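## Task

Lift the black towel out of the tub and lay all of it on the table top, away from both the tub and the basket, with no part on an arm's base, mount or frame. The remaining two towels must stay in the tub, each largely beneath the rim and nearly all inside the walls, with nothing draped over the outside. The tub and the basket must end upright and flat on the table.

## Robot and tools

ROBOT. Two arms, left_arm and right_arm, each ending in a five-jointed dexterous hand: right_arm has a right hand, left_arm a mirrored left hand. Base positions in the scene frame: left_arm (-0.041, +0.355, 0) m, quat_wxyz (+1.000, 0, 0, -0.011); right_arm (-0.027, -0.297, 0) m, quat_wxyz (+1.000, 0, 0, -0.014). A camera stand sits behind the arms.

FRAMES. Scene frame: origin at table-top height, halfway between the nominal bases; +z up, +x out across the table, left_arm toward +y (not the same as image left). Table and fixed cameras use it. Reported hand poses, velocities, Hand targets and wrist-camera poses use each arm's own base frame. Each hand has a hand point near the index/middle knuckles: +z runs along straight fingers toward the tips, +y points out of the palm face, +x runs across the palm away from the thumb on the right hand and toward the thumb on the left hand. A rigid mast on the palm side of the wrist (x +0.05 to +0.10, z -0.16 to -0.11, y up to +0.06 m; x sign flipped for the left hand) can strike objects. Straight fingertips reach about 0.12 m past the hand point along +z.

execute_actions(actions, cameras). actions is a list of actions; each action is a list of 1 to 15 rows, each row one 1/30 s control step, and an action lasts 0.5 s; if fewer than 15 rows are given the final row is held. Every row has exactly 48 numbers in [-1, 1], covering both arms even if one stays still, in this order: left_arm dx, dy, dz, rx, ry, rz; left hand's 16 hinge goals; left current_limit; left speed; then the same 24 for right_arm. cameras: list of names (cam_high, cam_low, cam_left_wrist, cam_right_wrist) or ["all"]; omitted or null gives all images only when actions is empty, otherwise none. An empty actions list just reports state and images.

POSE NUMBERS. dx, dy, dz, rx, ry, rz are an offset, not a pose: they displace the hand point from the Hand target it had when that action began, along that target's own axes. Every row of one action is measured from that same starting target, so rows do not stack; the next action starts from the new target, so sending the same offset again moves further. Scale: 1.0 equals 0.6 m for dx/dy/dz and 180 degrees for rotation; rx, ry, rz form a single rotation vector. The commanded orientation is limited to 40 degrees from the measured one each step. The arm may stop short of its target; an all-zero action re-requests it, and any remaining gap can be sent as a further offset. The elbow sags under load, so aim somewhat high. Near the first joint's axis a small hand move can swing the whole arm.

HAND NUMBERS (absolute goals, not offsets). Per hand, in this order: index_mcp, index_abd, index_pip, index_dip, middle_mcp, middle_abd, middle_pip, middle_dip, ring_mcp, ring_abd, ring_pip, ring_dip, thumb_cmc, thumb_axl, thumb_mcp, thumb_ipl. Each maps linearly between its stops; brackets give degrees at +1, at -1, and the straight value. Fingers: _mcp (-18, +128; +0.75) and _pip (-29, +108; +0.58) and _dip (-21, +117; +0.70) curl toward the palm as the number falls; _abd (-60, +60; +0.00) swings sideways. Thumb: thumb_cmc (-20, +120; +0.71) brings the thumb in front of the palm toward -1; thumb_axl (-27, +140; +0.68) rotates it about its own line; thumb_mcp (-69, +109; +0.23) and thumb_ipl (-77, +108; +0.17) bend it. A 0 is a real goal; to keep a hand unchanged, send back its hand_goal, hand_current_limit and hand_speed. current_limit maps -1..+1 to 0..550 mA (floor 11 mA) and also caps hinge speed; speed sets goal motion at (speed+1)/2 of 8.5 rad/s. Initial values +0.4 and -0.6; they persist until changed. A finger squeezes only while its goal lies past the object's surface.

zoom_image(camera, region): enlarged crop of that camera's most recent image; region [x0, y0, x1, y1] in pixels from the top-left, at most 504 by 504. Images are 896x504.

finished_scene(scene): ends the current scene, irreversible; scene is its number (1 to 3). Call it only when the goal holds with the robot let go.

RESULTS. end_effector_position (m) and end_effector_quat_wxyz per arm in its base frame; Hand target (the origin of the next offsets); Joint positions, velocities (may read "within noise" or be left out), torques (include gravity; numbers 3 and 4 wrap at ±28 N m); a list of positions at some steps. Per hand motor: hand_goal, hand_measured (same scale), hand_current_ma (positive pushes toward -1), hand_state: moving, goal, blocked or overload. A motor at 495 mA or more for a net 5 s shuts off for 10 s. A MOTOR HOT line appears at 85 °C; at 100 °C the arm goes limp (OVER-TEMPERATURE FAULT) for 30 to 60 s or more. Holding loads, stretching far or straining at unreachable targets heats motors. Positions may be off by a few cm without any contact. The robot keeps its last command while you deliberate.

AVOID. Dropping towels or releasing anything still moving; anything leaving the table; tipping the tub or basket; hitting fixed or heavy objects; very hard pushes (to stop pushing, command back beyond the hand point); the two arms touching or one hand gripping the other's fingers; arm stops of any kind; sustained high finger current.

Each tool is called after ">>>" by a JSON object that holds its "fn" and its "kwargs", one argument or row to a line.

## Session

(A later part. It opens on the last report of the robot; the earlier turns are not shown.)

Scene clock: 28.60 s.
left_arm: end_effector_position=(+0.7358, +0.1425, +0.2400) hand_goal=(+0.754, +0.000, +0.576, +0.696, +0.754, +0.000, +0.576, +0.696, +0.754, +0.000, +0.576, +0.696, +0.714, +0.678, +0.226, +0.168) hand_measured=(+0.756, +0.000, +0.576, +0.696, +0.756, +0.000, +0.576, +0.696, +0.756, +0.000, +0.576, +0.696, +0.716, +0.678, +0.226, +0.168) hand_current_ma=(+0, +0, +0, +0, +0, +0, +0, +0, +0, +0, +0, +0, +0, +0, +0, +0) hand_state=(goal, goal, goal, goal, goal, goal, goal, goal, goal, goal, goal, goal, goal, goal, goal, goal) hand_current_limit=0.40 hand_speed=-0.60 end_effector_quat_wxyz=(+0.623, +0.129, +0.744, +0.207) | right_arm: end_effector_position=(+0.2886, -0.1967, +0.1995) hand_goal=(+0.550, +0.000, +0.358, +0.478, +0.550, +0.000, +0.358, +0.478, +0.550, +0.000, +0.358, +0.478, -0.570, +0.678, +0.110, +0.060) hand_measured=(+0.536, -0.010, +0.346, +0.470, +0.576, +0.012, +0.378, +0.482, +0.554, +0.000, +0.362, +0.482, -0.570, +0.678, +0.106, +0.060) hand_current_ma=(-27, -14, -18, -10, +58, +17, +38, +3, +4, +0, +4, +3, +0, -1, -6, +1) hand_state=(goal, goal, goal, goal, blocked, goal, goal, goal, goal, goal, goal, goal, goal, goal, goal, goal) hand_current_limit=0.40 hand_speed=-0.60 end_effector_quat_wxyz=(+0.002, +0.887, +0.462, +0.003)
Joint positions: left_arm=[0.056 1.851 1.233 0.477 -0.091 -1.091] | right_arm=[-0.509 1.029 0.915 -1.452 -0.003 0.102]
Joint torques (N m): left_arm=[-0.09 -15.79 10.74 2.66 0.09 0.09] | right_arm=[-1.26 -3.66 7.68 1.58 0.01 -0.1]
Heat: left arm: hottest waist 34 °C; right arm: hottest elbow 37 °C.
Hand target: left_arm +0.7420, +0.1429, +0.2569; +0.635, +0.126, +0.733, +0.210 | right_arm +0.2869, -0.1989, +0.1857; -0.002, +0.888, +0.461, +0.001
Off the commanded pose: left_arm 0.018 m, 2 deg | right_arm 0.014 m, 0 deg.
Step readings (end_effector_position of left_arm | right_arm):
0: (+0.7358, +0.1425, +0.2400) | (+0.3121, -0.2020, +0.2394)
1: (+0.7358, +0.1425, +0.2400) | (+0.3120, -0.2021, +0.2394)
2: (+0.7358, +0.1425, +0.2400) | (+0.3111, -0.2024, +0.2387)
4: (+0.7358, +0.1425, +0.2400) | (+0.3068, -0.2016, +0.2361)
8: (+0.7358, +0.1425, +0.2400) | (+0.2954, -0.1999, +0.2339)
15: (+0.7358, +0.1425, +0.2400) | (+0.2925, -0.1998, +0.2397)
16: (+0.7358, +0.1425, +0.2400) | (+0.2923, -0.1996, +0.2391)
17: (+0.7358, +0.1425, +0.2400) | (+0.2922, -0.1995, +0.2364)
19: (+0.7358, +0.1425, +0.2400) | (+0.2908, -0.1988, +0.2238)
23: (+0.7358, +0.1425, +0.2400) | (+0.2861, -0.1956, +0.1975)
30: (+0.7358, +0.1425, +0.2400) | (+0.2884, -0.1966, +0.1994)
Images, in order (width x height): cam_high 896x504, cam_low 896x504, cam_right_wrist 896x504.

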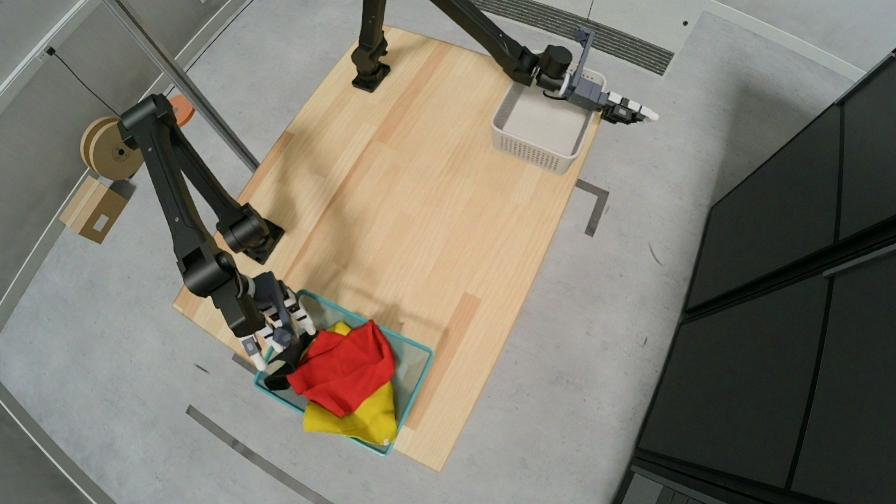

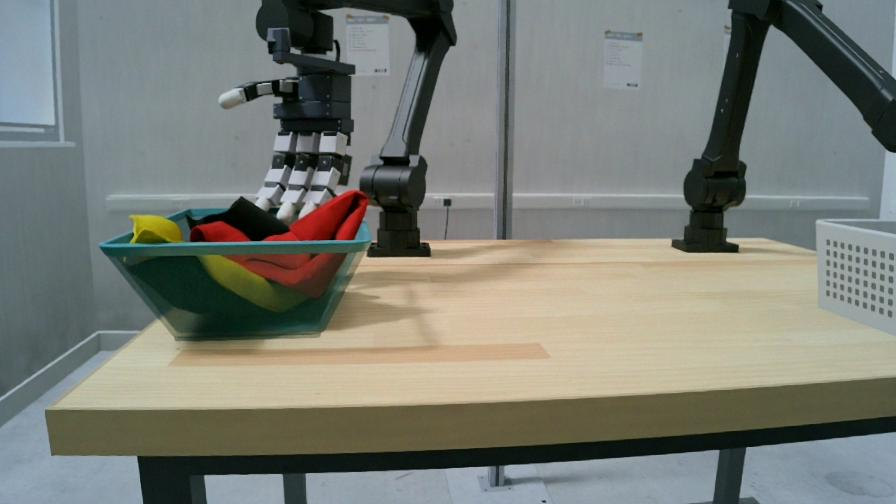

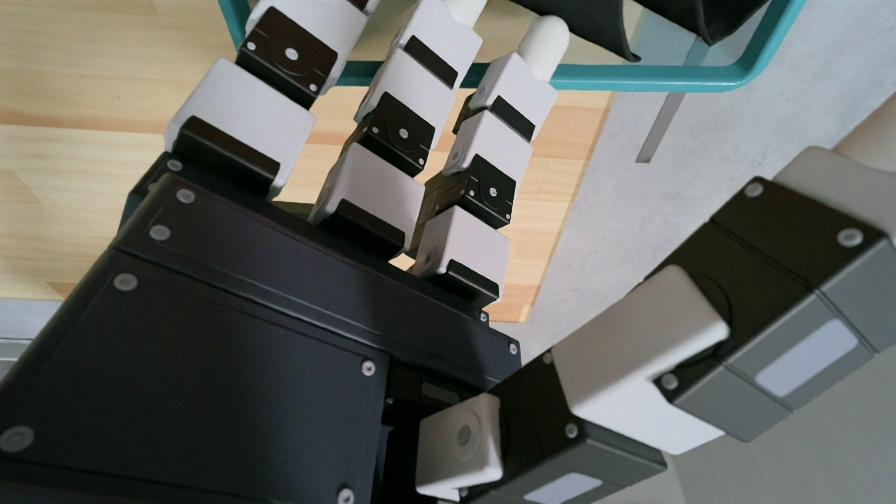

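>>> {"fn": "execute_actions", "kwargs": {
  "actions": [
    [[0,0,0,0,0,0,0.754,0,0.576,0.696,0.754,0,0.576,0.696,0.754,0,0.576,0.696,0.714,0.678,0.226,0.168,0.4,-0.6,0,0,0,0,0,0,0.15,0,-0.1,0.15,0.15,0,-0.1,0.15,0.15,0,-0.1,0.15,-0.571,0.678,-0.2,-0.2,0.4,-0.6]],
    [[0,0,0,0,0,0,0.754,0,0.576,0.696,0.754,0,0.576,0.696,0.754,0,0.576,0.696,0.714,0.678,0.226,0.168,0.4,-0.6,0,0,0,0,0,0,-0.068,0,-0.3,0.04,-0.068,0,-0.3,0.04,-0.068,0,-0.3,0.04,-0.571,0.678,-0.337,-0.373,0.4,-0.6]],
    [[0,0,0,0,0,0,0.754,0,0.576,0.696,0.754,0,0.576,0.696,0.754,0,0.576,0.696,0.714,0.678,0.226,0.168,0.4,-0.6,0,0,0,0,0,0,-0.068,0,-0.3,0.04,-0.068,0,-0.3,0.04,-0.068,0,-0.3,0.04,-0.571,0.678,-0.337,-0.373,0.4,-0.6]]
  ],
  "cameras": ["cam_high","cam_low","cam_right_wrist"]
}}

>>> {"fn": "zoom_image", "kwargs": {
  "camera": "cam_high",
  "region": [190, 250, 400, 430]
}}

>>> {"fn": "zoom_image", "kwargs": {
  "camera": "cam_low",
  "region": [90, 80, 440, 350]
}}

Scene clock: 30.87 s.
left_arm: end_effector_position=(+0.7358, +0.1425, +0.2400) hand_goal=(+0.754, +0.000, +0.576, +0.696, +0.754, +0.000, +0.576, +0.696, +0.754, +0.000, +0.576, +0.696, +0.714, +0.678, +0.226, +0.168) hand_measured=(+0.756, +0.000, +0.576, +0.696, +0.756, +0.000, +0.576, +0.696, +0.756, +0.000, +0.576, +0.696, +0.716, +0.678, +0.226, +0.168) hand_current_ma=(+0, +0, +0, +0, +0, +0, +0, +0, +0, +0, +0, +0, +0, +0, +0, +0) hand_state=(goal, goal, goal, goal, goal, goal, goal, goal, goal, goal, goal, goal, goal, goal, goal, goal) hand_current_limit=0.40 hand_speed=-0.60 end_effector_quat_wxyz=(+0.623, +0.129, +0.744, +0.207) | right_arm: end_effector_position=(+0.2861, -0.1952, +0.1909) hand_goal=(-0.068, +0.000, -0.300, +0.040, -0.068, +0.000, -0.300, +0.040, -0.068, +0.000, -0.300, +0.040, -0.570, +0.678, -0.336, -0.372) hand_measured=(+0.096, +0.006, -0.258, +0.044, -0.050, +0.004, -0.292, +0.044, -0.050, +0.000, -0.294, +0.044, -0.574, +0.674, -0.298, -0.364) hand_current_ma=(+385, +6, +100, +4, +36, +3, +10, +3, +37, +0, +8, +3, -4, -5, +123, +16) hand_state=(blocked, goal, blocked, goal, goal, goal, goal, goal, goal, goal, goal, goal, goal, goal, blocked, goal) hand_current_limit=0.40 hand_speed=-0.60 end_effector_quat_wxyz=(-0.001, +0.887, +0.462, +0.001)
Joint positions: left_arm=[0.056 1.851 1.233 0.477 -0.091 -1.091] | right_arm=[-0.509 1.027 0.892 -1.436 -0.003 0.102]
Joint torques (N m): left_arm=[-0.09 -16.15 10.8 2.61 0.07 0.1] | right_arm=[-1.32 -3.6 9.81 1.07 0.02 -0.11]
Heat: left arm: hottest shoulder 34 °C; right arm: hottest elbow 37 °C.
Hand target: left_arm +0.7420, +0.1429, +0.2569; +0.635, +0.126, +0.733, +0.210 | right_arm +0.2869, -0.1989, +0.1858; -0.002, +0.887, +0.461, +0.001
Off the commanded pose: left_arm 0.018 m, 2 deg | right_arm 0.006 m, 0 deg.
Step readings (end_effector_position of left_arm | right_arm):
0: (+0.7358, +0.1425, +0.2400) | (+0.2886, -0.1967, +0.1995)
1: (+0.7358, +0.1425, +0.2400) | (+0.2886, -0.1967, +0.1995)
2: (+0.7358, +0.1425, +0.2400) | (+0.2884, -0.1966, +0.1992)
4: (+0.7358, +0.1425, +0.2400) | (+0.2880, -0.1963, +0.1992)
8: (+0.7358, +0.1425, +0.2400) | (+0.2868, -0.1957, +0.1931)
15: (+0.7358, +0.1425, +0.2400) | (+0.2860, -0.1952, +0.1908)
16: (+0.7358, +0.1425, +0.2400) | (+0.2860, -0.1952, +0.1908)
17: (+0.7358, +0.1425, +0.2400) | (+0.2860, -0.1952, +0.1908)
19: (+0.7358, +0.1425, +0.2400) | (+0.2860, -0.1952, +0.1908)
23: (+0.7358, +0.1425, +0.2400) | (+0.2861, -0.1952, +0.1909)
30: (+0.7358, +0.1425, +0.2400) | (+0.2861, -0.1952, +0.1909)
31: (+0.7358, +0.1425, +0.2400) | (+0.2861, -0.1952, +0.1909)
32: (+0.7358, +0.1425, +0.2400) | (+0.2861, -0.1952, +0.1909)
34: (+0.7358, +0.1425, +0.2400) | (+0.2861, -0.1952, +0.1909)
38: (+0.7358, +0.1425, +0.2400) | (+0.2861, -0.1952, +0.1909)
45: (+0.7358, +0.1425, +0.2400) | (+0.2861, -0.1952, +0.1909)
Images, in order (width x height): cam_high 896x504, cam_low 896x504, cam_right_wrist 896x504.

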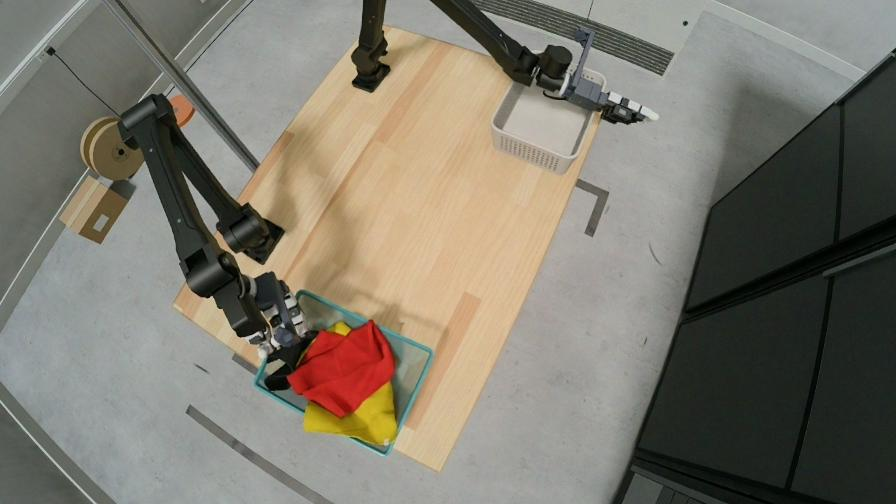

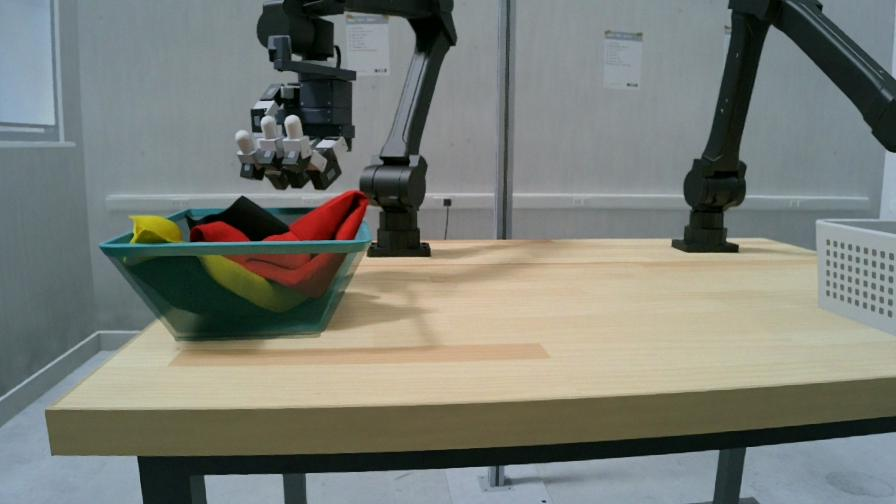

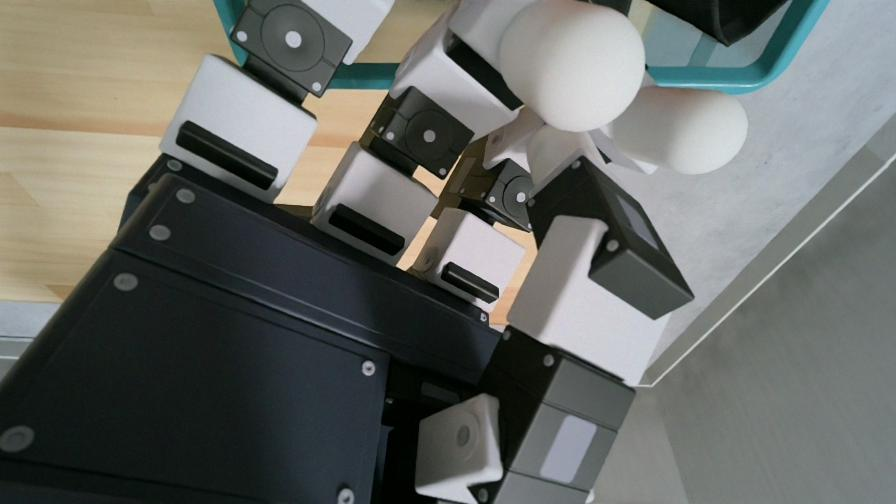

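Scaled by 2.400 from the camera's 896x504 image, which has a finer 1280x720 frame.

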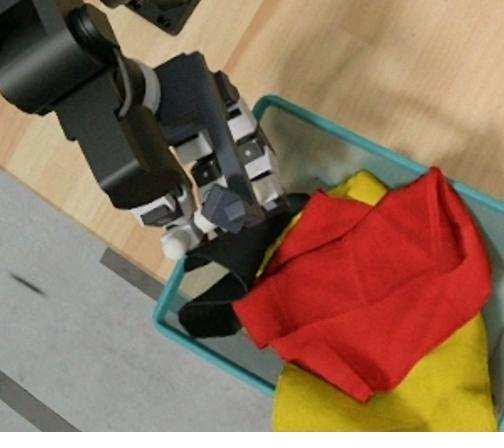

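Scaled by 1.440 from the camera's 896x504 image, which has a finer 1280x720 frame.

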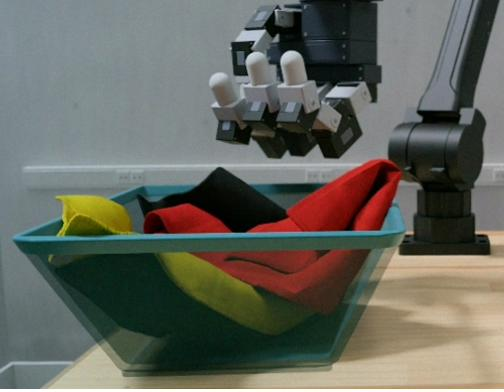

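>>> {"fn": "execute_actions", "kwargs": {
  "actions": [
    [[0,0,0,0,0,0,0.754,0,0.576,0.696,0.754,0,0.576,0.696,0.754,0,0.576,0.696,0.714,0.678,0.226,0.168,0.4,-0.6,0,0,-0.12,0,0,0,-0.068,0,-0.3,0.04,-0.068,0,-0.3,0.04,-0.068,0,-0.3,0.04,-0.571,0.678,-0.1,-0.1,0.4,-0.6]],
    [[0,0,0,0,0,0,0.754,0,0.576,0.696,0.754,0,0.576,0.696,0.754,0,0.576,0.696,0.714,0.678,0.226,0.168,0.4,-0.6,0.051,0.076,0,0,0,-0.12,0.64,0,0.43,0.55,0.64,0,0.43,0.55,0.64,0,0.43,0.55,-0.571,0.678,0.11,0.06,0.4,-0.6]],
    [[0,0,0,0,0,0,0.754,0,0.576,0.696,0.754,0,0.576,0.696,0.754,0,0.576,0.696,0.714,0.678,0.226,0.168,0.4,-0.6,0,0,0.10,0,0,0,0.64,0,0.43,0.55,0.64,0,0.43,0.55,0.64,0,0.43,0.55,-0.571,0.678,0.11,0.06,0.4,-0.6]]
  ],
  "cameras": ["cam_high","cam_low","cam_right_wrist"]
}}

>>> {"fn": "zoom_image", "kwargs": {
  "camera": "cam_high",
  "region": [190, 250, 400, 430]
}}

>>> {"fn": "zoom_image", "kwargs": {
  "camera": "cam_low",
  "region": [90, 80, 440, 350]
}}

Scene clock: 35.57 s.
left_arm: end_effector_position=(+0.7358, +0.1425, +0.2400) hand_goal=(+0.754, +0.000, +0.576, +0.696, +0.754, +0.000, +0.576, +0.696, +0.754, +0.000, +0.576, +0.696, +0.714, +0.678, +0.226, +0.168) hand_measured=(+0.756, +0.000, +0.576, +0.696, +0.756, +0.000, +0.576, +0.696, +0.756, +0.000, +0.576, +0.696, +0.716, +0.678, +0.226, +0.168) hand_current_ma=(+0, +0, +0, +0, +0, +0, +0, +0, +0, +0, +0, +0, +0, +0, +0, +0) hand_state=(goal, goal, goal, goal, goal, goal, goal, goal, goal, goal, goal, goal, goal, goal, goal, goal) hand_current_limit=0.40 hand_speed=-0.60 end_effector_quat_wxyz=(+0.623, +0.129, +0.744, +0.207) | right_arm: end_effector_position=(+0.3406, -0.1961, +0.2036) hand_goal=(+0.640, +0.000, +0.430, +0.550, +0.640, +0.000, +0.430, +0.550, +0.640, +0.000, +0.430, +0.550, -0.570, +0.678, +0.110, +0.060) hand_measured=(+0.640, +0.002, +0.428, +0.548, +0.638, +0.002, +0.428, +0.548, +0.638, +0.000, +0.428, +0.548, -0.572, +0.676, +0.100, +0.056) hand_current_ma=(+0, +2, -2, -2, -1, +2, -2, -2, -1, +0, -2, -2, -2, -3, -20, -6) hand_state=(goal, goal, goal, goal, goal, goal, goal, goal, goal, goal, goal, goal, goal, goal, goal, goal) hand_current_limit=0.40 hand_speed=-0.60 end_effector_quat_wxyz=(+0.000, +0.785, +0.619, +0.000)
Joint positions: left_arm=[0.056 1.851 1.233 0.477 -0.091 -1.091] | right_arm=[-0.528 1.143 1.006 -1.433 0 -0.292]
Joint torques (N m): left_arm=[-0.32 -15.85 10.71 2.67 0.07 0.08] | right_arm=[-1.44 -5.13 9.7 0.95 -0.12 -0.15]
Heat: left arm: hottest shoulder 35 °C; right arm: hottest elbow 38 °C.
Hand target: left_arm +0.7420, +0.1429, +0.2569; +0.635, +0.126, +0.733, +0.210 | right_arm +0.3419, -0.2002, +0.1979; -0.002, +0.785, +0.619, +0.002
Off the commanded pose: left_arm 0.018 m, 2 deg | right_arm 0.007 m, 0 deg.
Step readings (end_effector_position of left_arm | right_arm):
0: (+0.7358, +0.1425, +0.2400) | (+0.2861, -0.1952, +0.1909)
1: (+0.7358, +0.1425, +0.2400) | (+0.2860, -0.1952, +0.1908)
2: (+0.7358, +0.1425, +0.2400) | (+0.2841, -0.1942, +0.1904)
4: (+0.7358, +0.1425, +0.2400) | (+0.2771, -0.1903, +0.1915)
8: (+0.7358, +0.1425, +0.2400) | (+0.2737, -0.1884, +0.2090)
15: (+0.7358, +0.1425, +0.2400) | (+0.2784, -0.1911, +0.2295)
16: (+0.7358, +0.1425, +0.2400) | (+0.2785, -0.1908, +0.2294)
17: (+0.7358, +0.1425, +0.2400) | (+0.2799, -0.1903, +0.2295)
19: (+0.7358, +0.1425, +0.2400) | (+0.2866, -0.1900, +0.2316)
23: (+0.7358, +0.1425, +0.2400) | (+0.3077, -0.1902, +0.2346)
30: (+0.7358, +0.1425, +0.2400) | (+0.3202, -0.1893, +0.2294)
31: (+0.7358, +0.1425, +0.2400) | (+0.3209, -0.1891, +0.2292)
32: (+0.7358, +0.1425, +0.2400) | (+0.3234, -0.1901, +0.2300)
34: (+0.7358, +0.1425, +0.2400) | (+0.3317, -0.1940, +0.2310)
38: (+0.7358, +0.1425, +0.2400) | (+0.3387, -0.1964, +0.2185)
45: (+0.7358, +0.1425, +0.2400) | (+0.3396, -0.1958, +0.2032)
Images, in order (width x height): cam_high 896x504, cam_low 896x504, cam_right_wrist 896x504.

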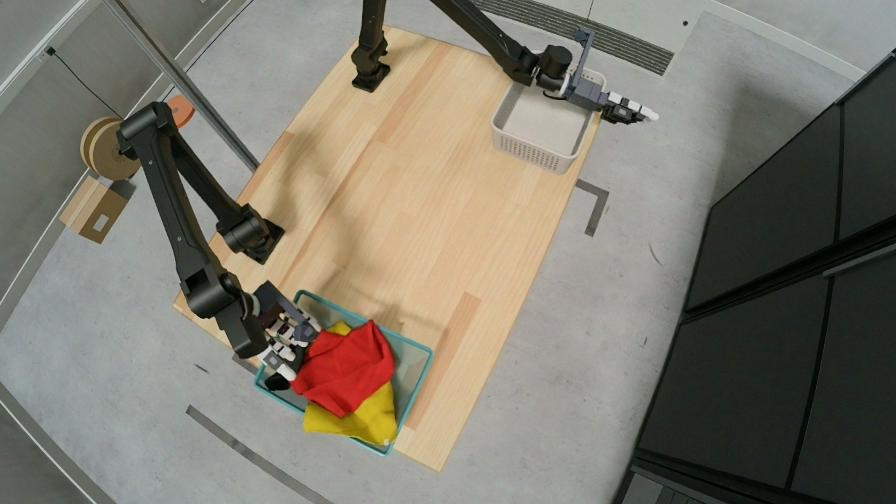

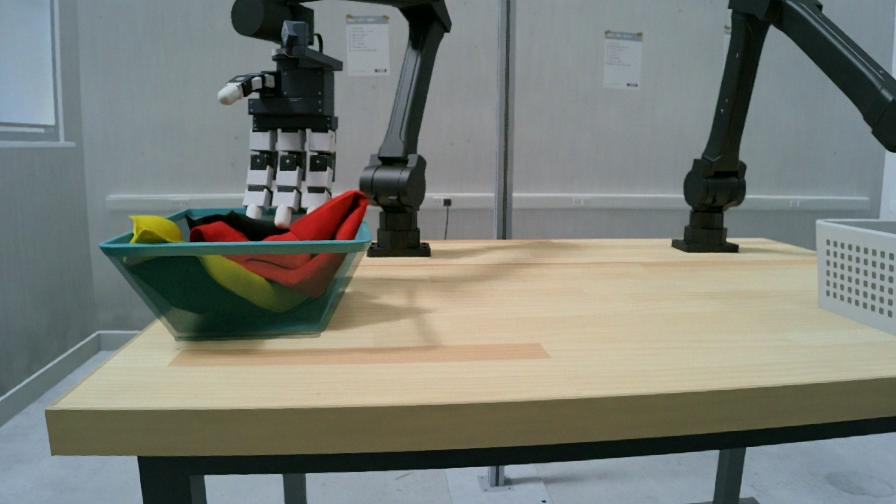

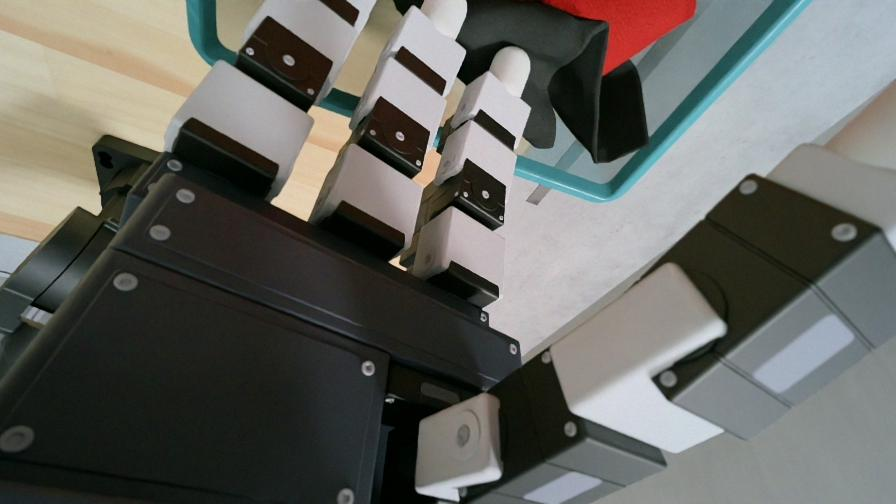

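Scaled by 2.400 from the camera's 896x504 image, which has a finer 1280x720 frame.

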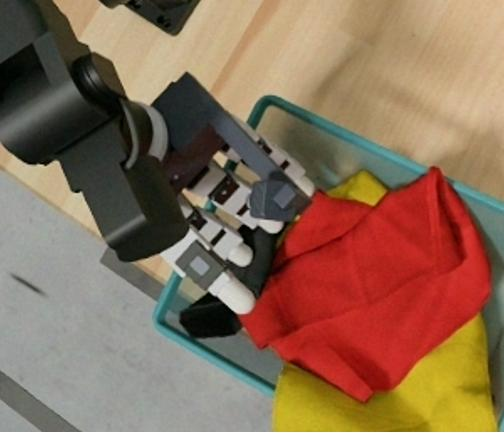

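Scaled by 1.440 from the camera's 896x504 image, which has a finer 1280x720 frame.

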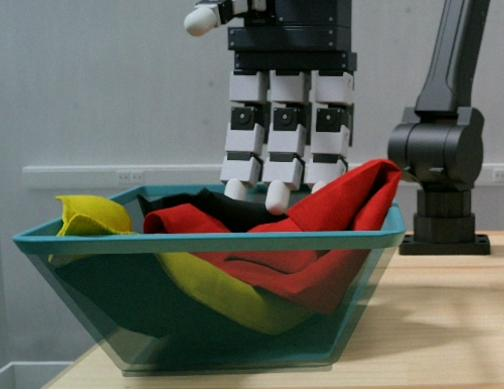

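>>> {"fn": "execute_actions", "kwargs": {
  "actions": [
    [[0,0,0,0,0,0,0.754,0,0.576,0.696,0.754,0,0.576,0.696,0.754,0,0.576,0.696,0.714,0.678,0.226,0.168,0.4,-0.6,0,0,0.10,0,0,0,0.64,0,0.43,0.55,0.64,0,0.43,0.55,0.64,0,0.43,0.55,-0.571,0.678,0.11,0.06,0.4,-0.6]]
  ],
  "cameras": ["cam_high","cam_low","cam_right_wrist"]
}}

>>> {"fn": "zoom_image", "kwargs": {
  "camera": "cam_high",
  "region": [190, 250, 400, 430]
}}

>>> {"fn": "zoom_image", "kwargs": {
  "camera": "cam_low",
  "region": [90, 80, 440, 350]
}}

Scene clock: 36.93 s.
left_arm: end_effector_position=(+0.7358, +0.1425, +0.2400) hand_goal=(+0.754, +0.000, +0.576, +0.696, +0.754, +0.000, +0.576, +0.696, +0.754, +0.000, +0.576, +0.696, +0.714, +0.678, +0.226, +0.168) hand_measured=(+0.756, +0.000, +0.576, +0.696, +0.756, +0.000, +0.576, +0.696, +0.756, +0.000, +0.576, +0.696, +0.716, +0.678, +0.226, +0.168) hand_current_ma=(+0, +0, +0, +0, +0, +0, +0, +0, +0, +0, +0, +0, +0, +0, +0, +0) hand_state=(goal, goal, goal, goal, goal, goal, goal, goal, goal, goal, goal, goal, goal, goal, goal, goal) hand_current_limit=0.40 hand_speed=-0.60 end_effector_quat_wxyz=(+0.623, +0.129, +0.744, +0.207) | right_arm: end_effector_position=(+0.3449, -0.1967, +0.1657) hand_goal=(+0.640, +0.000, +0.430, +0.550, +0.640, +0.000, +0.430, +0.550, +0.640, +0.000, +0.430, +0.550, -0.570, +0.678, +0.110, +0.060) hand_measured=(+0.634, -0.006, +0.420, +0.548, +0.670, +0.002, +0.426, +0.548, +0.642, +0.000, +0.430, +0.548, -0.572, +0.676, +0.102, +0.056) hand_current_ma=(-9, -5, -15, -2, +70, +1, -4, -2, +2, +0, +0, -1, -2, -3, -18, -5) hand_state=(goal, goal, goal, goal, blocked, goal, goal, goal, goal, goal, goal, goal, goal, goal, goal, goal) hand_current_limit=0.40 hand_speed=-0.60 end_effector_quat_wxyz=(+0.015, +0.784, +0.621, +0.010)
Joint positions: left_arm=[0.056 1.851 1.233 0.477 -0.091 -1.091] | right_arm=[-0.528 1.153 0.904 -1.287 -0.007 -0.298]
Joint torques (N m): left_arm=[-0.09 -15.85 10.8 2.7 0.09 0.09] | right_arm=[-1.26 -3.19 6.87 1.87 0.08 -0.08]
Heat: left arm: hottest shoulder 35 °C; right arm: hottest elbow 38 °C.
Hand target: left_arm +0.7420, +0.1429, +0.2569; +0.635, +0.126, +0.733, +0.210 | right_arm +0.3417, -0.1998, +0.1376; -0.002, +0.785, +0.619, +0.002
Off the commanded pose: left_arm 0.018 m, 2 deg | right_arm 0.028 m, 2 deg.
Step readings (end_effector_position of left_arm | right_arm):
0: (+0.7358, +0.1425, +0.2400) | (+0.3406, -0.1961, +0.2036)
1: (+0.7358, +0.1425, +0.2400) | (+0.3407, -0.1961, +0.2030)
2: (+0.7358, +0.1425, +0.2400) | (+0.3419, -0.1968, +0.2007)
4: (+0.7358, +0.1425, +0.2400) | (+0.3434, -0.1976, +0.1885)
8: (+0.7358, +0.1425, +0.2400) | (+0.3426, -0.1959, +0.1653)
15: (+0.7358, +0.1425, +0.2400) | (+0.3449, -0.1967, +0.1658)
Images, in order (width x height): cam_high 896x504, cam_low 896x504, cam_right_wrist 896x504.

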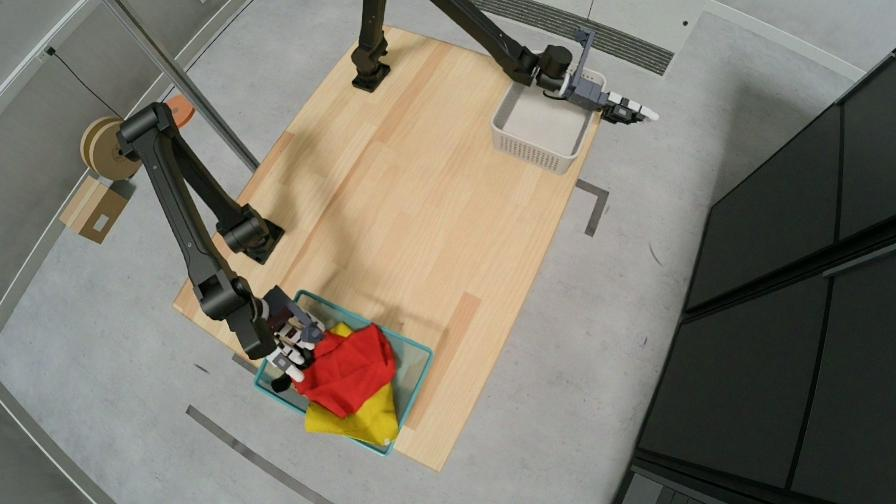

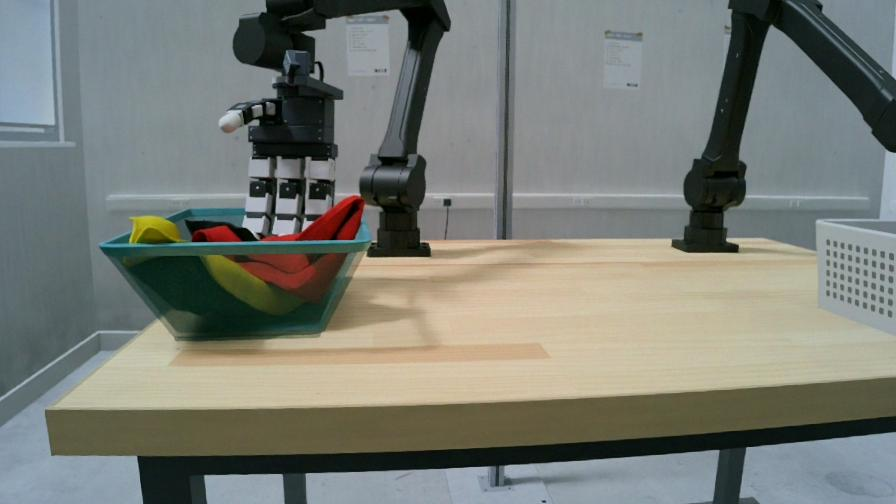

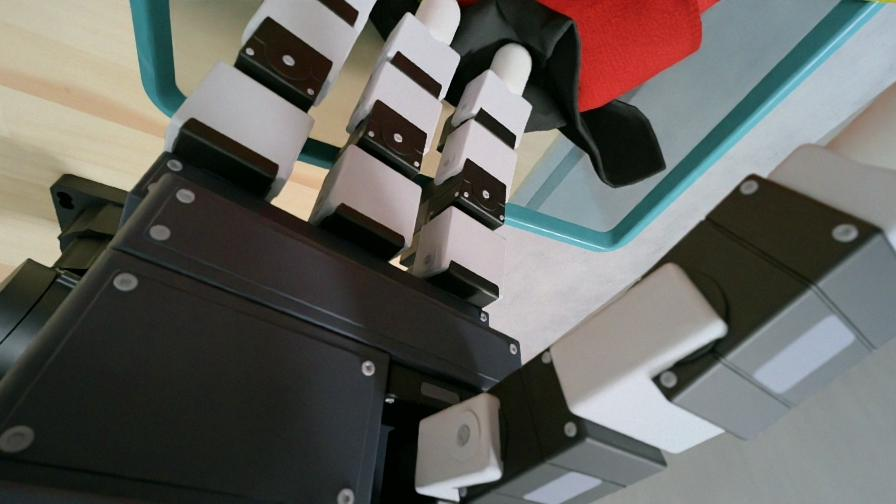

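Scaled by 2.400 from the camera's 896x504 image, which has a finer 1280x720 frame.

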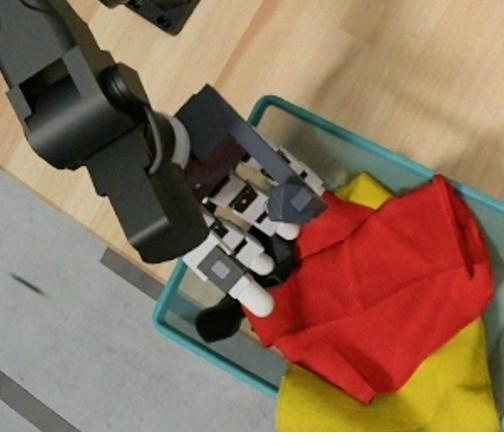

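Scaled by 1.440 from the camera's 896x504 image, which has a finer 1280x720 frame.

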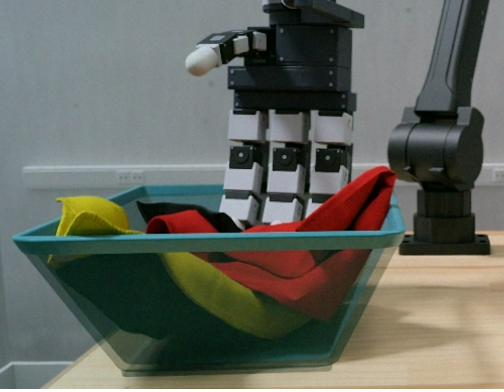

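>>> {"fn": "execute_actions", "kwargs": {
  "actions": [
    [[0,0,0,0,0,0,0.754,0,0.576,0.696,0.754,0,0.576,0.696,0.754,0,0.576,0.696,0.714,0.678,0.226,0.168,0.4,-0.6,0,0,0,0,0,0,0.2,0,0.0,0.3,0.2,0,0.0,0.3,0.2,0,0.0,0.3,-0.571,0.678,-0.15,-0.15,0.4,-0.6]],
    [[0,0,0,0,0,0,0.754,0,0.576,0.696,0.754,0,0.576,0.696,0.754,0,0.576,0.696,0.714,0.678,0.226,0.168,0.4,-0.6,0,0,0,0,0,0,-0.1,0,-0.3,0.1,-0.1,0,-0.3,0.1,-0.1,0,-0.3,0.1,-0.571,0.678,-0.38,-0.38,0.4,-0.6]],
    [[0,0,0,0,0,0,0.754,0,0.576,0.696,0.754,0,0.576,0.696,0.754,0,0.576,0.696,0.714,0.678,0.226,0.168,0.4,-0.6,0,0,0,0,0,0,-0.2,0,-0.4,0,-0.2,0,-0.4,0,-0.2,0,-0.4,0,-0.571,0.678,-0.5,-0.5,0.4,-0.6]]
  ],
  "cameras": ["cam_high","cam_low","cam_right_wrist"]
}}

>>> {"fn": "zoom_image", "kwargs": {
  "camera": "cam_high",
  "region": [190, 250, 400, 430]
}}

>>> {"fn": "zoom_image", "kwargs": {
  "camera": "cam_low",
  "region": [90, 80, 440, 350]
}}

Scene clock: 39.13 s.
left_arm: end_effector_position=(+0.7358, +0.1425, +0.2400) hand_goal=(+0.754, +0.000, +0.576, +0.696, +0.754, +0.000, +0.576, +0.696, +0.754, +0.000, +0.576, +0.696, +0.714, +0.678, +0.226, +0.168) hand_measured=(+0.756, +0.000, +0.576, +0.696, +0.756, +0.000, +0.576, +0.696, +0.756, +0.000, +0.576, +0.696, +0.716, +0.678, +0.226, +0.168) hand_current_ma=(+0, +0, +0, +0, +0, +0, +0, +0, +0, +0, +0, +0, +0, +0, +0, +0) hand_state=(goal, goal, goal, goal, goal, goal, goal, goal, goal, goal, goal, goal, goal, goal, goal, goal) hand_current_limit=0.40 hand_speed=-0.60 end_effector_quat_wxyz=(+0.623, +0.129, +0.744, +0.207) | right_arm: end_effector_position=(+0.3442, -0.1979, +0.1657) hand_goal=(-0.200, +0.000, -0.400, +0.000, -0.200, +0.000, -0.400, +0.000, -0.200, +0.000, -0.400, +0.000, -0.570, +0.678, -0.500, -0.500) hand_measured=(+0.598, -0.004, -0.392, +0.004, +0.646, +0.000, -0.392, +0.004, -0.180, +0.000, -0.394, +0.002, -0.572, +0.676, -0.498, -0.496) hand_current_ma=(+385, -3, +10, +4, +385, +0, +11, +4, +40, +0, +7, +3, -1, -3, +1, +5) hand_state=(blocked, goal, goal, goal, blocked, goal, goal, goal, goal, goal, goal, goal, goal, goal, goal, goal) hand_current_limit=0.40 hand_speed=-0.60 end_effector_quat_wxyz=(+0.016, +0.784, +0.621, +0.006)
Joint positions: left_arm=[0.056 1.851 1.233 0.477 -0.091 -1.091] | right_arm=[-0.528 1.153 0.904 -1.287 0.001 -0.298]
Joint torques (N m): left_arm=[-0.09 -15.85 10.74 2.67 0.09 0.08] | right_arm=[-1.26 -3.19 6.93 1.91 -0.18 -0.07]
Heat: left arm: hottest shoulder 35 °C; right arm: hottest elbow 38 °C.
Hand target: left_arm +0.7420, +0.1429, +0.2569; +0.635, +0.126, +0.733, +0.210 | right_arm +0.3417, -0.1999, +0.1376; -0.002, +0.785, +0.619, +0.001
Off the commanded pose: left_arm 0.018 m, 2 deg | right_arm 0.028 m, 2 deg.
Step readings (end_effector_position of left_arm | right_arm):
0: (+0.7358, +0.1425, +0.2400) | (+0.3449, -0.1967, +0.1657)
1: (+0.7358, +0.1425, +0.2400) | (+0.3449, -0.1967, +0.1657)
2: (+0.7358, +0.1425, +0.2400) | (+0.3449, -0.1967, +0.1657)
4: (+0.7358, +0.1425, +0.2400) | (+0.3445, -0.1974, +0.1657)
8: (+0.7358, +0.1425, +0.2400) | (+0.3442, -0.1979, +0.1657)
15: (+0.7358, +0.1425, +0.2400) | (+0.3442, -0.1979, +0.1657)
16: (+0.7358, +0.1425, +0.2400) | (+0.3442, -0.1979, +0.1657)
17: (+0.7358, +0.1425, +0.2400) | (+0.3442, -0.1979, +0.1657)
19: (+0.7358, +0.1425, +0.2400) | (+0.3442, -0.1979, +0.1657)
23: (+0.7358, +0.1425, +0.2400) | (+0.3442, -0.1979, +0.1657)
30: (+0.7358, +0.1425, +0.2400) | (+0.3442, -0.1979, +0.1657)
31: (+0.7358, +0.1425, +0.2400) | (+0.3442, -0.1979, +0.1657)
32: (+0.7358, +0.1425, +0.2400) | (+0.3442, -0.1979, +0.1657)
34: (+0.7358, +0.1425, +0.2400) | (+0.3442, -0.1979, +0.1657)
38: (+0.7358, +0.1425, +0.2400) | (+0.3442, -0.1979, +0.1657)
45: (+0.7358, +0.1425, +0.2400) | (+0.3442, -0.1979, +0.1657)
Images, in order (width x height): cam_high 896x504, cam_low 896x504, cam_right_wrist 896x504.

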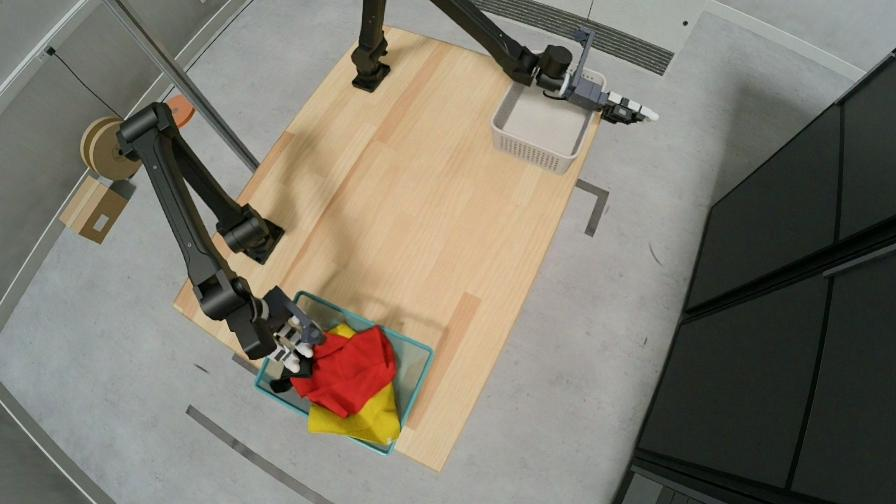

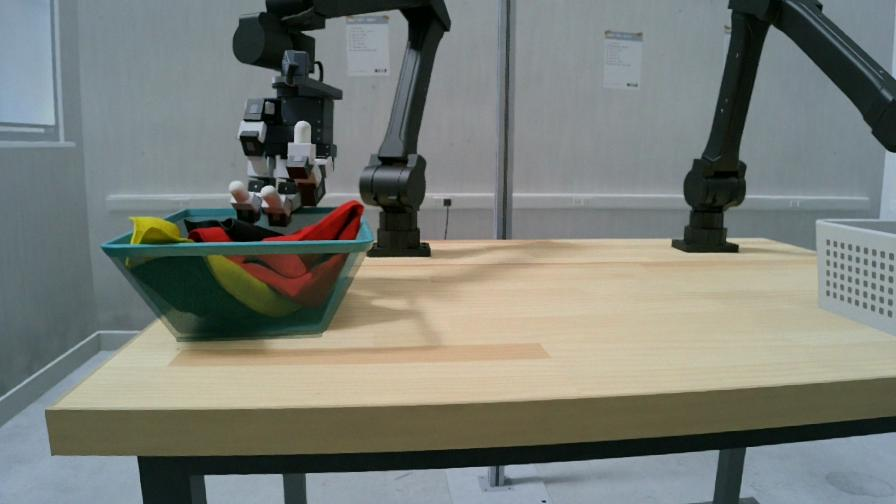

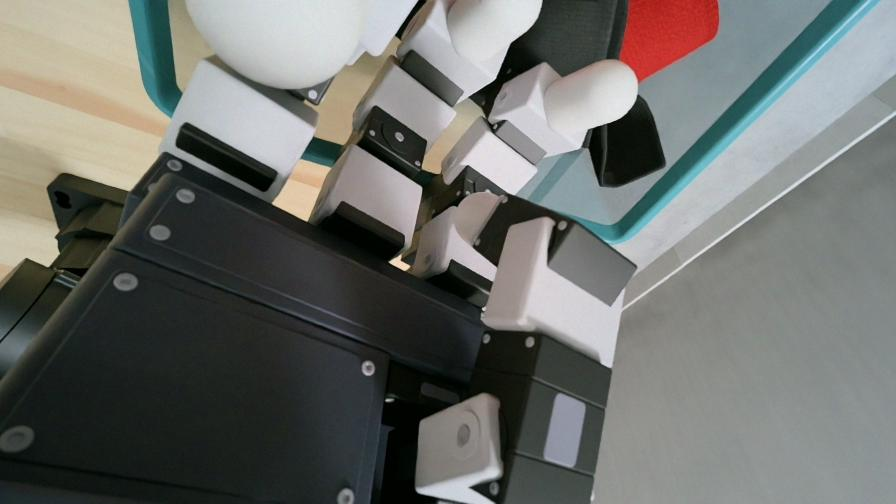

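Scaled by 2.400 from the camera's 896x504 image, which has a finer 1280x720 frame.

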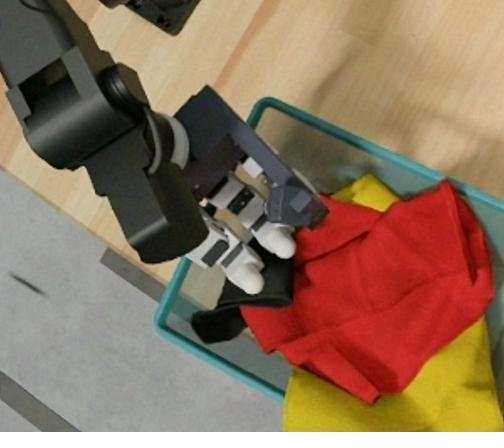

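Scaled by 1.440 from the camera's 896x504 image, which has a finer 1280x720 frame.

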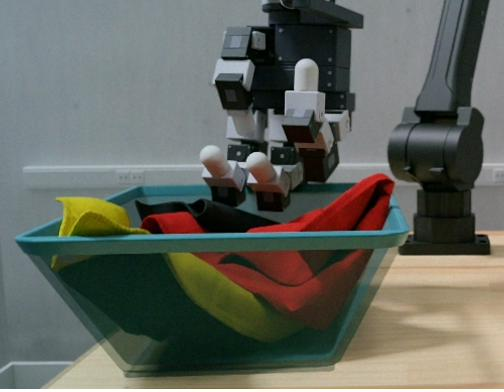

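>>> {"fn": "execute_actions", "kwargs": {
  "actions": [
    [[0,0,0,0,0,0,0.754,0,0.576,0.696,0.754,0,0.576,0.696,0.754,0,0.576,0.696,0.714,0.678,0.226,0.168,0.4,-0.6,0,0,-0.135,0,0,0,0.3,0,0.2,0.4,0.3,0,0.2,0.4,0.3,0,0.2,0.4,-0.571,0.678,-0.15,-0.15,0.4,-0.6]],
    [[0,0,0,0,0,0,0.754,0,0.576,0.696,0.754,0,0.576,0.696,0.754,0,0.576,0.696,0.714,0.678,0.226,0.168,0.4,-0.6,0,0,-0.135,0,0,0,0.068,0,0.44,0.55,0.068,0,0.44,0.55,0.068,0,0.44,0.55,-0.571,0.678,0,0.168,0.4,-0.6]],
    [[0,0,0,0,0,0,0.754,0,0.576,0.696,0.754,0,0.576,0.696,0.754,0,0.576,0.696,0.714,0.678,0.226,0.168,0.4,-0.6,0,0,0,0.0518,0.0832,0.1442,0.068,0,0.44,0.55,0.068,0,0.44,0.55,0.068,0,0.44,0.55,-0.571,0.678,0,0.168,0.4,-0.6]],
    [[0,0,0,0,0,0,0.754,0,0.576,0.696,0.754,0,0.576,0.696,0.754,0,0.576,0.696,0.714,0.678,0.226,0.168,0.4,-0.6,0,0,0,0.0518,0.0832,0.1442,0.068,0,0.44,0.55,0.068,0,0.44,0.55,0.068,0,0.44,0.55,-0.571,0.678,0,0.168,0.4,-0.6]],
    [[0,0,0,0,0,0,0.754,0,0.576,0.696,0.754,0,0.576,0.696,0.754,0,0.576,0.696,0.714,0.678,0.226,0.168,0.4,-0.6,0,0,0,0.0518,0.0832,0.1442,0.068,0,0.44,0.55,0.068,0,0.44,0.55,0.068,0,0.44,0.55,-0.571,0.678,0,0.168,0.4,-0.6]],
    [[0,0,0,0,0,0,0.754,0,0.576,0.696,0.754,0,0.576,0.696,0.754,0,0.576,0.696,0.714,0.678,0.226,0.168,0.4,-0.6,0,0,0,0.0518,0.0832,0.1442,0.068,0,0.44,0.55,0.068,0,0.44,0.55,0.068,0,0.44,0.55,-0.571,0.678,0,0.168,0.4,-0.6]]
  ],
  "cameras": ["cam_high","cam_low","cam_right_wrist"]
}}

>>> {"fn": "zoom_image", "kwargs": {
  "camera": "cam_high",
  "region": [190, 250, 400, 430]
}}

Scene clock: 47.40 s.
left_arm: end_effector_position=(+0.7358, +0.1425, +0.2400) hand_goal=(+0.754, +0.000, +0.576, +0.696, +0.754, +0.000, +0.576, +0.696, +0.754, +0.000, +0.576, +0.696, +0.714, +0.678, +0.226, +0.168) hand_measured=(+0.756, +0.000, +0.576, +0.696, +0.756, +0.000, +0.576, +0.696, +0.756, +0.000, +0.576, +0.696, +0.716, +0.678, +0.226, +0.168) hand_current_ma=(+0, +0, +0, +0, +0, +0, +0, +0, +0, +0, +0, +0, +0, +0, +0, +0) hand_state=(goal, goal, goal, goal, goal, goal, goal, goal, goal, goal, goal, goal, goal, goal, goal, goal) hand_current_limit=0.40 hand_speed=-0.60 end_effector_quat_wxyz=(+0.623, +0.129, +0.744, +0.207) | right_arm: end_effector_position=(+0.3326, -0.1906, +0.2809) hand_goal=(+0.068, +0.000, +0.440, +0.550, +0.068, +0.000, +0.440, +0.550, +0.068, +0.000, +0.440, +0.550, -0.570, +0.678, +0.000, +0.168) hand_measured=(+0.068, +0.000, +0.440, +0.548, +0.068, +0.000, +0.440, +0.548, +0.068, +0.000, +0.440, +0.548, -0.568, +0.676, -0.004, +0.166) hand_current_ma=(+0, +0, +0, -2, +0, +0, +0, -2, -1, +0, +0, -2, +1, -2, -5, -3) hand_state=(goal, goal, goal, goal, goal, goal, goal, goal, goal, goal, goal, goal, goal, goal, goal, goal) hand_current_limit=0.40 hand_speed=-0.60 end_effector_quat_wxyz=(-0.463, +0.812, -0.311, +0.172)
Joint positions: left_arm=[0.056 1.851 1.233 0.477 -0.091 -1.091] | right_arm=[-0.793 1.407 1.409 -1.692 -1.028 1.442]
Joint torques (N m): left_arm=[-0.26 -16.09 10.73 2.67 0.09 0.09] | right_arm=[-0.56 -9.17 15.41 -0.24 -0.83 0.13]
Heat: left arm: hottest shoulder 35 °C; right arm: hottest elbow 38 °C.
Hand target: left_arm +0.7420, +0.1429, +0.2569; +0.635, +0.126, +0.733, +0.210 | right_arm +0.3417, -0.2007, +0.2997; -0.472, +0.813, -0.295, +0.169
Off the commanded pose: left_arm 0.018 m, 2 deg | right_arm 0.023 m, 2 deg.
joint sent to its limit (right arm) — joint 4 (wrist pitch), lower limit. The joint targets are off in orientation, not in position.
Step readings (end_effector_position of left_arm | right_arm):
0: (+0.7358, +0.1425, +0.2400) | (+0.3442, -0.1979, +0.1657)
1: (+0.7358, +0.1425, +0.2400) | (+0.3442, -0.1978, +0.1660)
2: (+0.7358, +0.1425, +0.2400) | (+0.3430, -0.1973, +0.1666)
4: (+0.7358, +0.1425, +0.2400) | (+0.3371, -0.1936, +0.1677)
8: (+0.7358, +0.1425, +0.2400) | (+0.3272, -0.1883, +0.1729)
15: (+0.7358, +0.1425, +0.2400) | (+0.3300, -0.1899, +0.1876)
16: (+0.7358, +0.1425, +0.2400) | (+0.3295, -0.1896, +0.1884)
17: (+0.7358, +0.1425, +0.2400) | (+0.3274, -0.1884, +0.1905)
19: (+0.7358, +0.1425, +0.2400) | (+0.3236, -0.1862, +0.2025)
23: (+0.7358, +0.1425, +0.2400) | (+0.3315, -0.1908, +0.2453)
30: (+0.7358, +0.1425, +0.2400) | (+0.3350, -0.1930, +0.2768)
31: (+0.7358, +0.1425, +0.2400) | (+0.3347, -0.1915, +0.2765)
32: (+0.7358, +0.1425, +0.2400) | (+0.3357, -0.1879, +0.2764)
34: (+0.7358, +0.1425, +0.2400) | (+0.3377, -0.1811, +0.2765)
38: (+0.7358, +0.1425, +0.2400) | (+0.3354, -0.1796, +0.2758)
45: (+0.7358, +0.1425, +0.2400) | (+0.3326, -0.1880, +0.2766)
46: (+0.7358, +0.1425, +0.2400) | (+0.3328, -0.1877, +0.2767)
47: (+0.7358, +0.1425, +0.2400) | (+0.3350, -0.1834, +0.2765)
49: (+0.7358, +0.1425, +0.2400) | (+0.3385, -0.1779, +0.2774)
53: (+0.7358, +0.1425, +0.2400) | (+0.3405, -0.1797, +0.2798)
60: (+0.7358, +0.1425, +0.2400) | (+0.3360, -0.1869, +0.2779)
61: (+0.7358, +0.1425, +0.2400) | (+0.3359, -0.1860, +0.2776)
62: (+0.7358, +0.1425, +0.2400) | (+0.3373, -0.1823, +0.2782)
64: (+0.7358, +0.1425, +0.2400) | (+0.3416, -0.1771, +0.2814)
68: (+0.7358, +0.1425, +0.2400) | (+0.3429, -0.1851, +0.2852)
75: (+0.7358, +0.1425, +0.2400) | (+0.3352, -0.1900, +0.2777)
76: (+0.7358, +0.1425, +0.2400) | (+0.3352, -0.1882, +0.2777)
77: (+0.7358, +0.1425, +0.2400) | (+0.3371, -0.1843, +0.2795)
79: (+0.7358, +0.1425, +0.2400) | (+0.3431, -0.1787, +0.2861)
83: (+0.7358, +0.1425, +0.2400) | (+0.3424, -0.1898, +0.2894)
90: (+0.7358, +0.1425, +0.2400) | (+0.3352, -0.1939, +0.2799)
Images, in order (width x height): cam_high 896x504, cam_low 896x504, cam_right_wrist 896x504.

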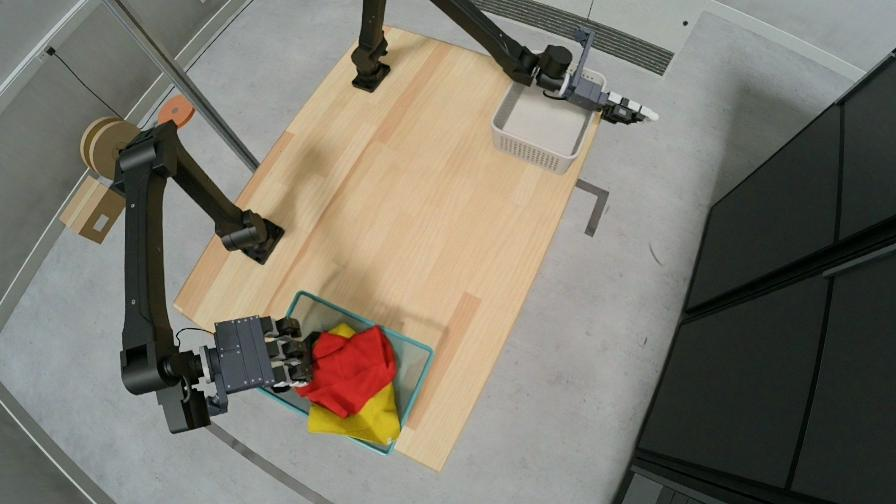

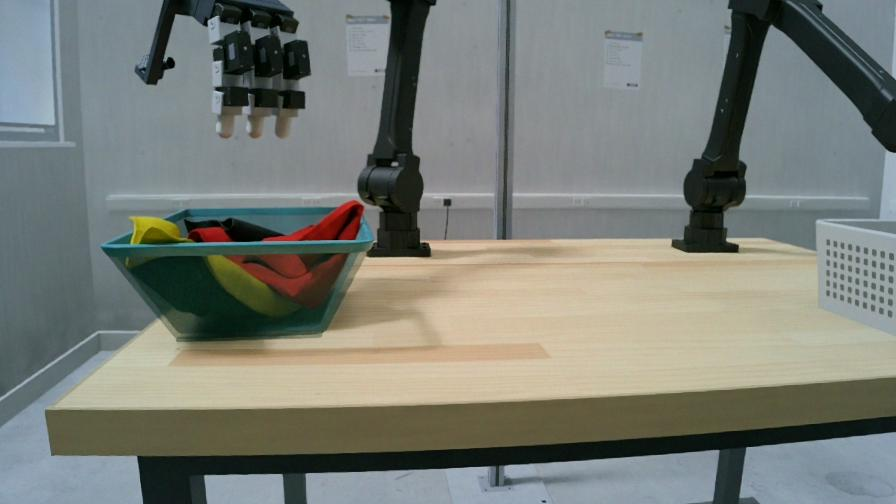

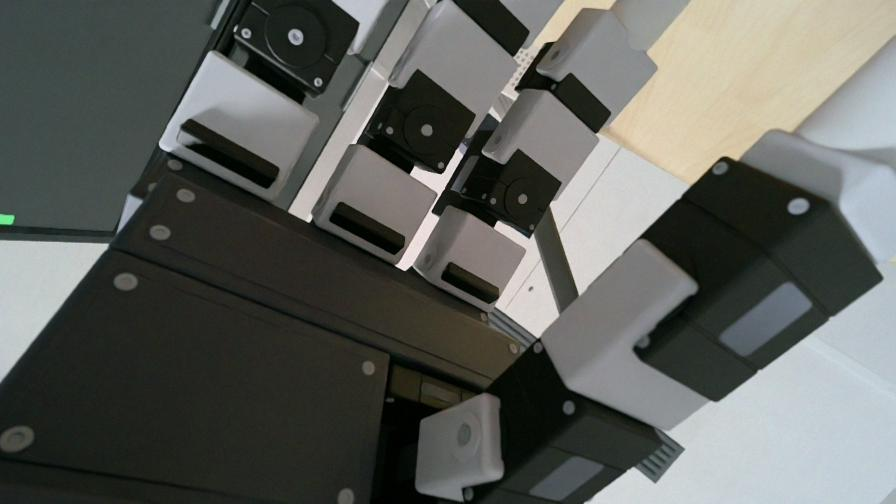

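Scaled by 2.400 from the camera's 896x504 image, which has a finer 1280x720 frame.

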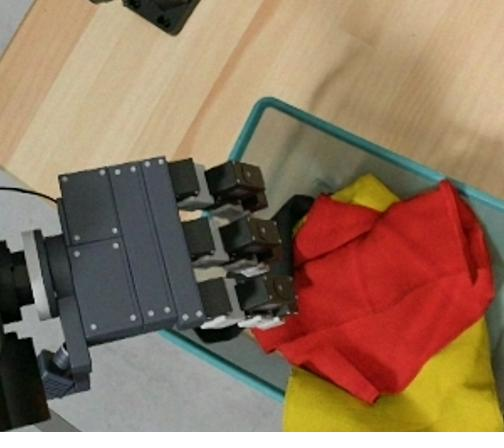

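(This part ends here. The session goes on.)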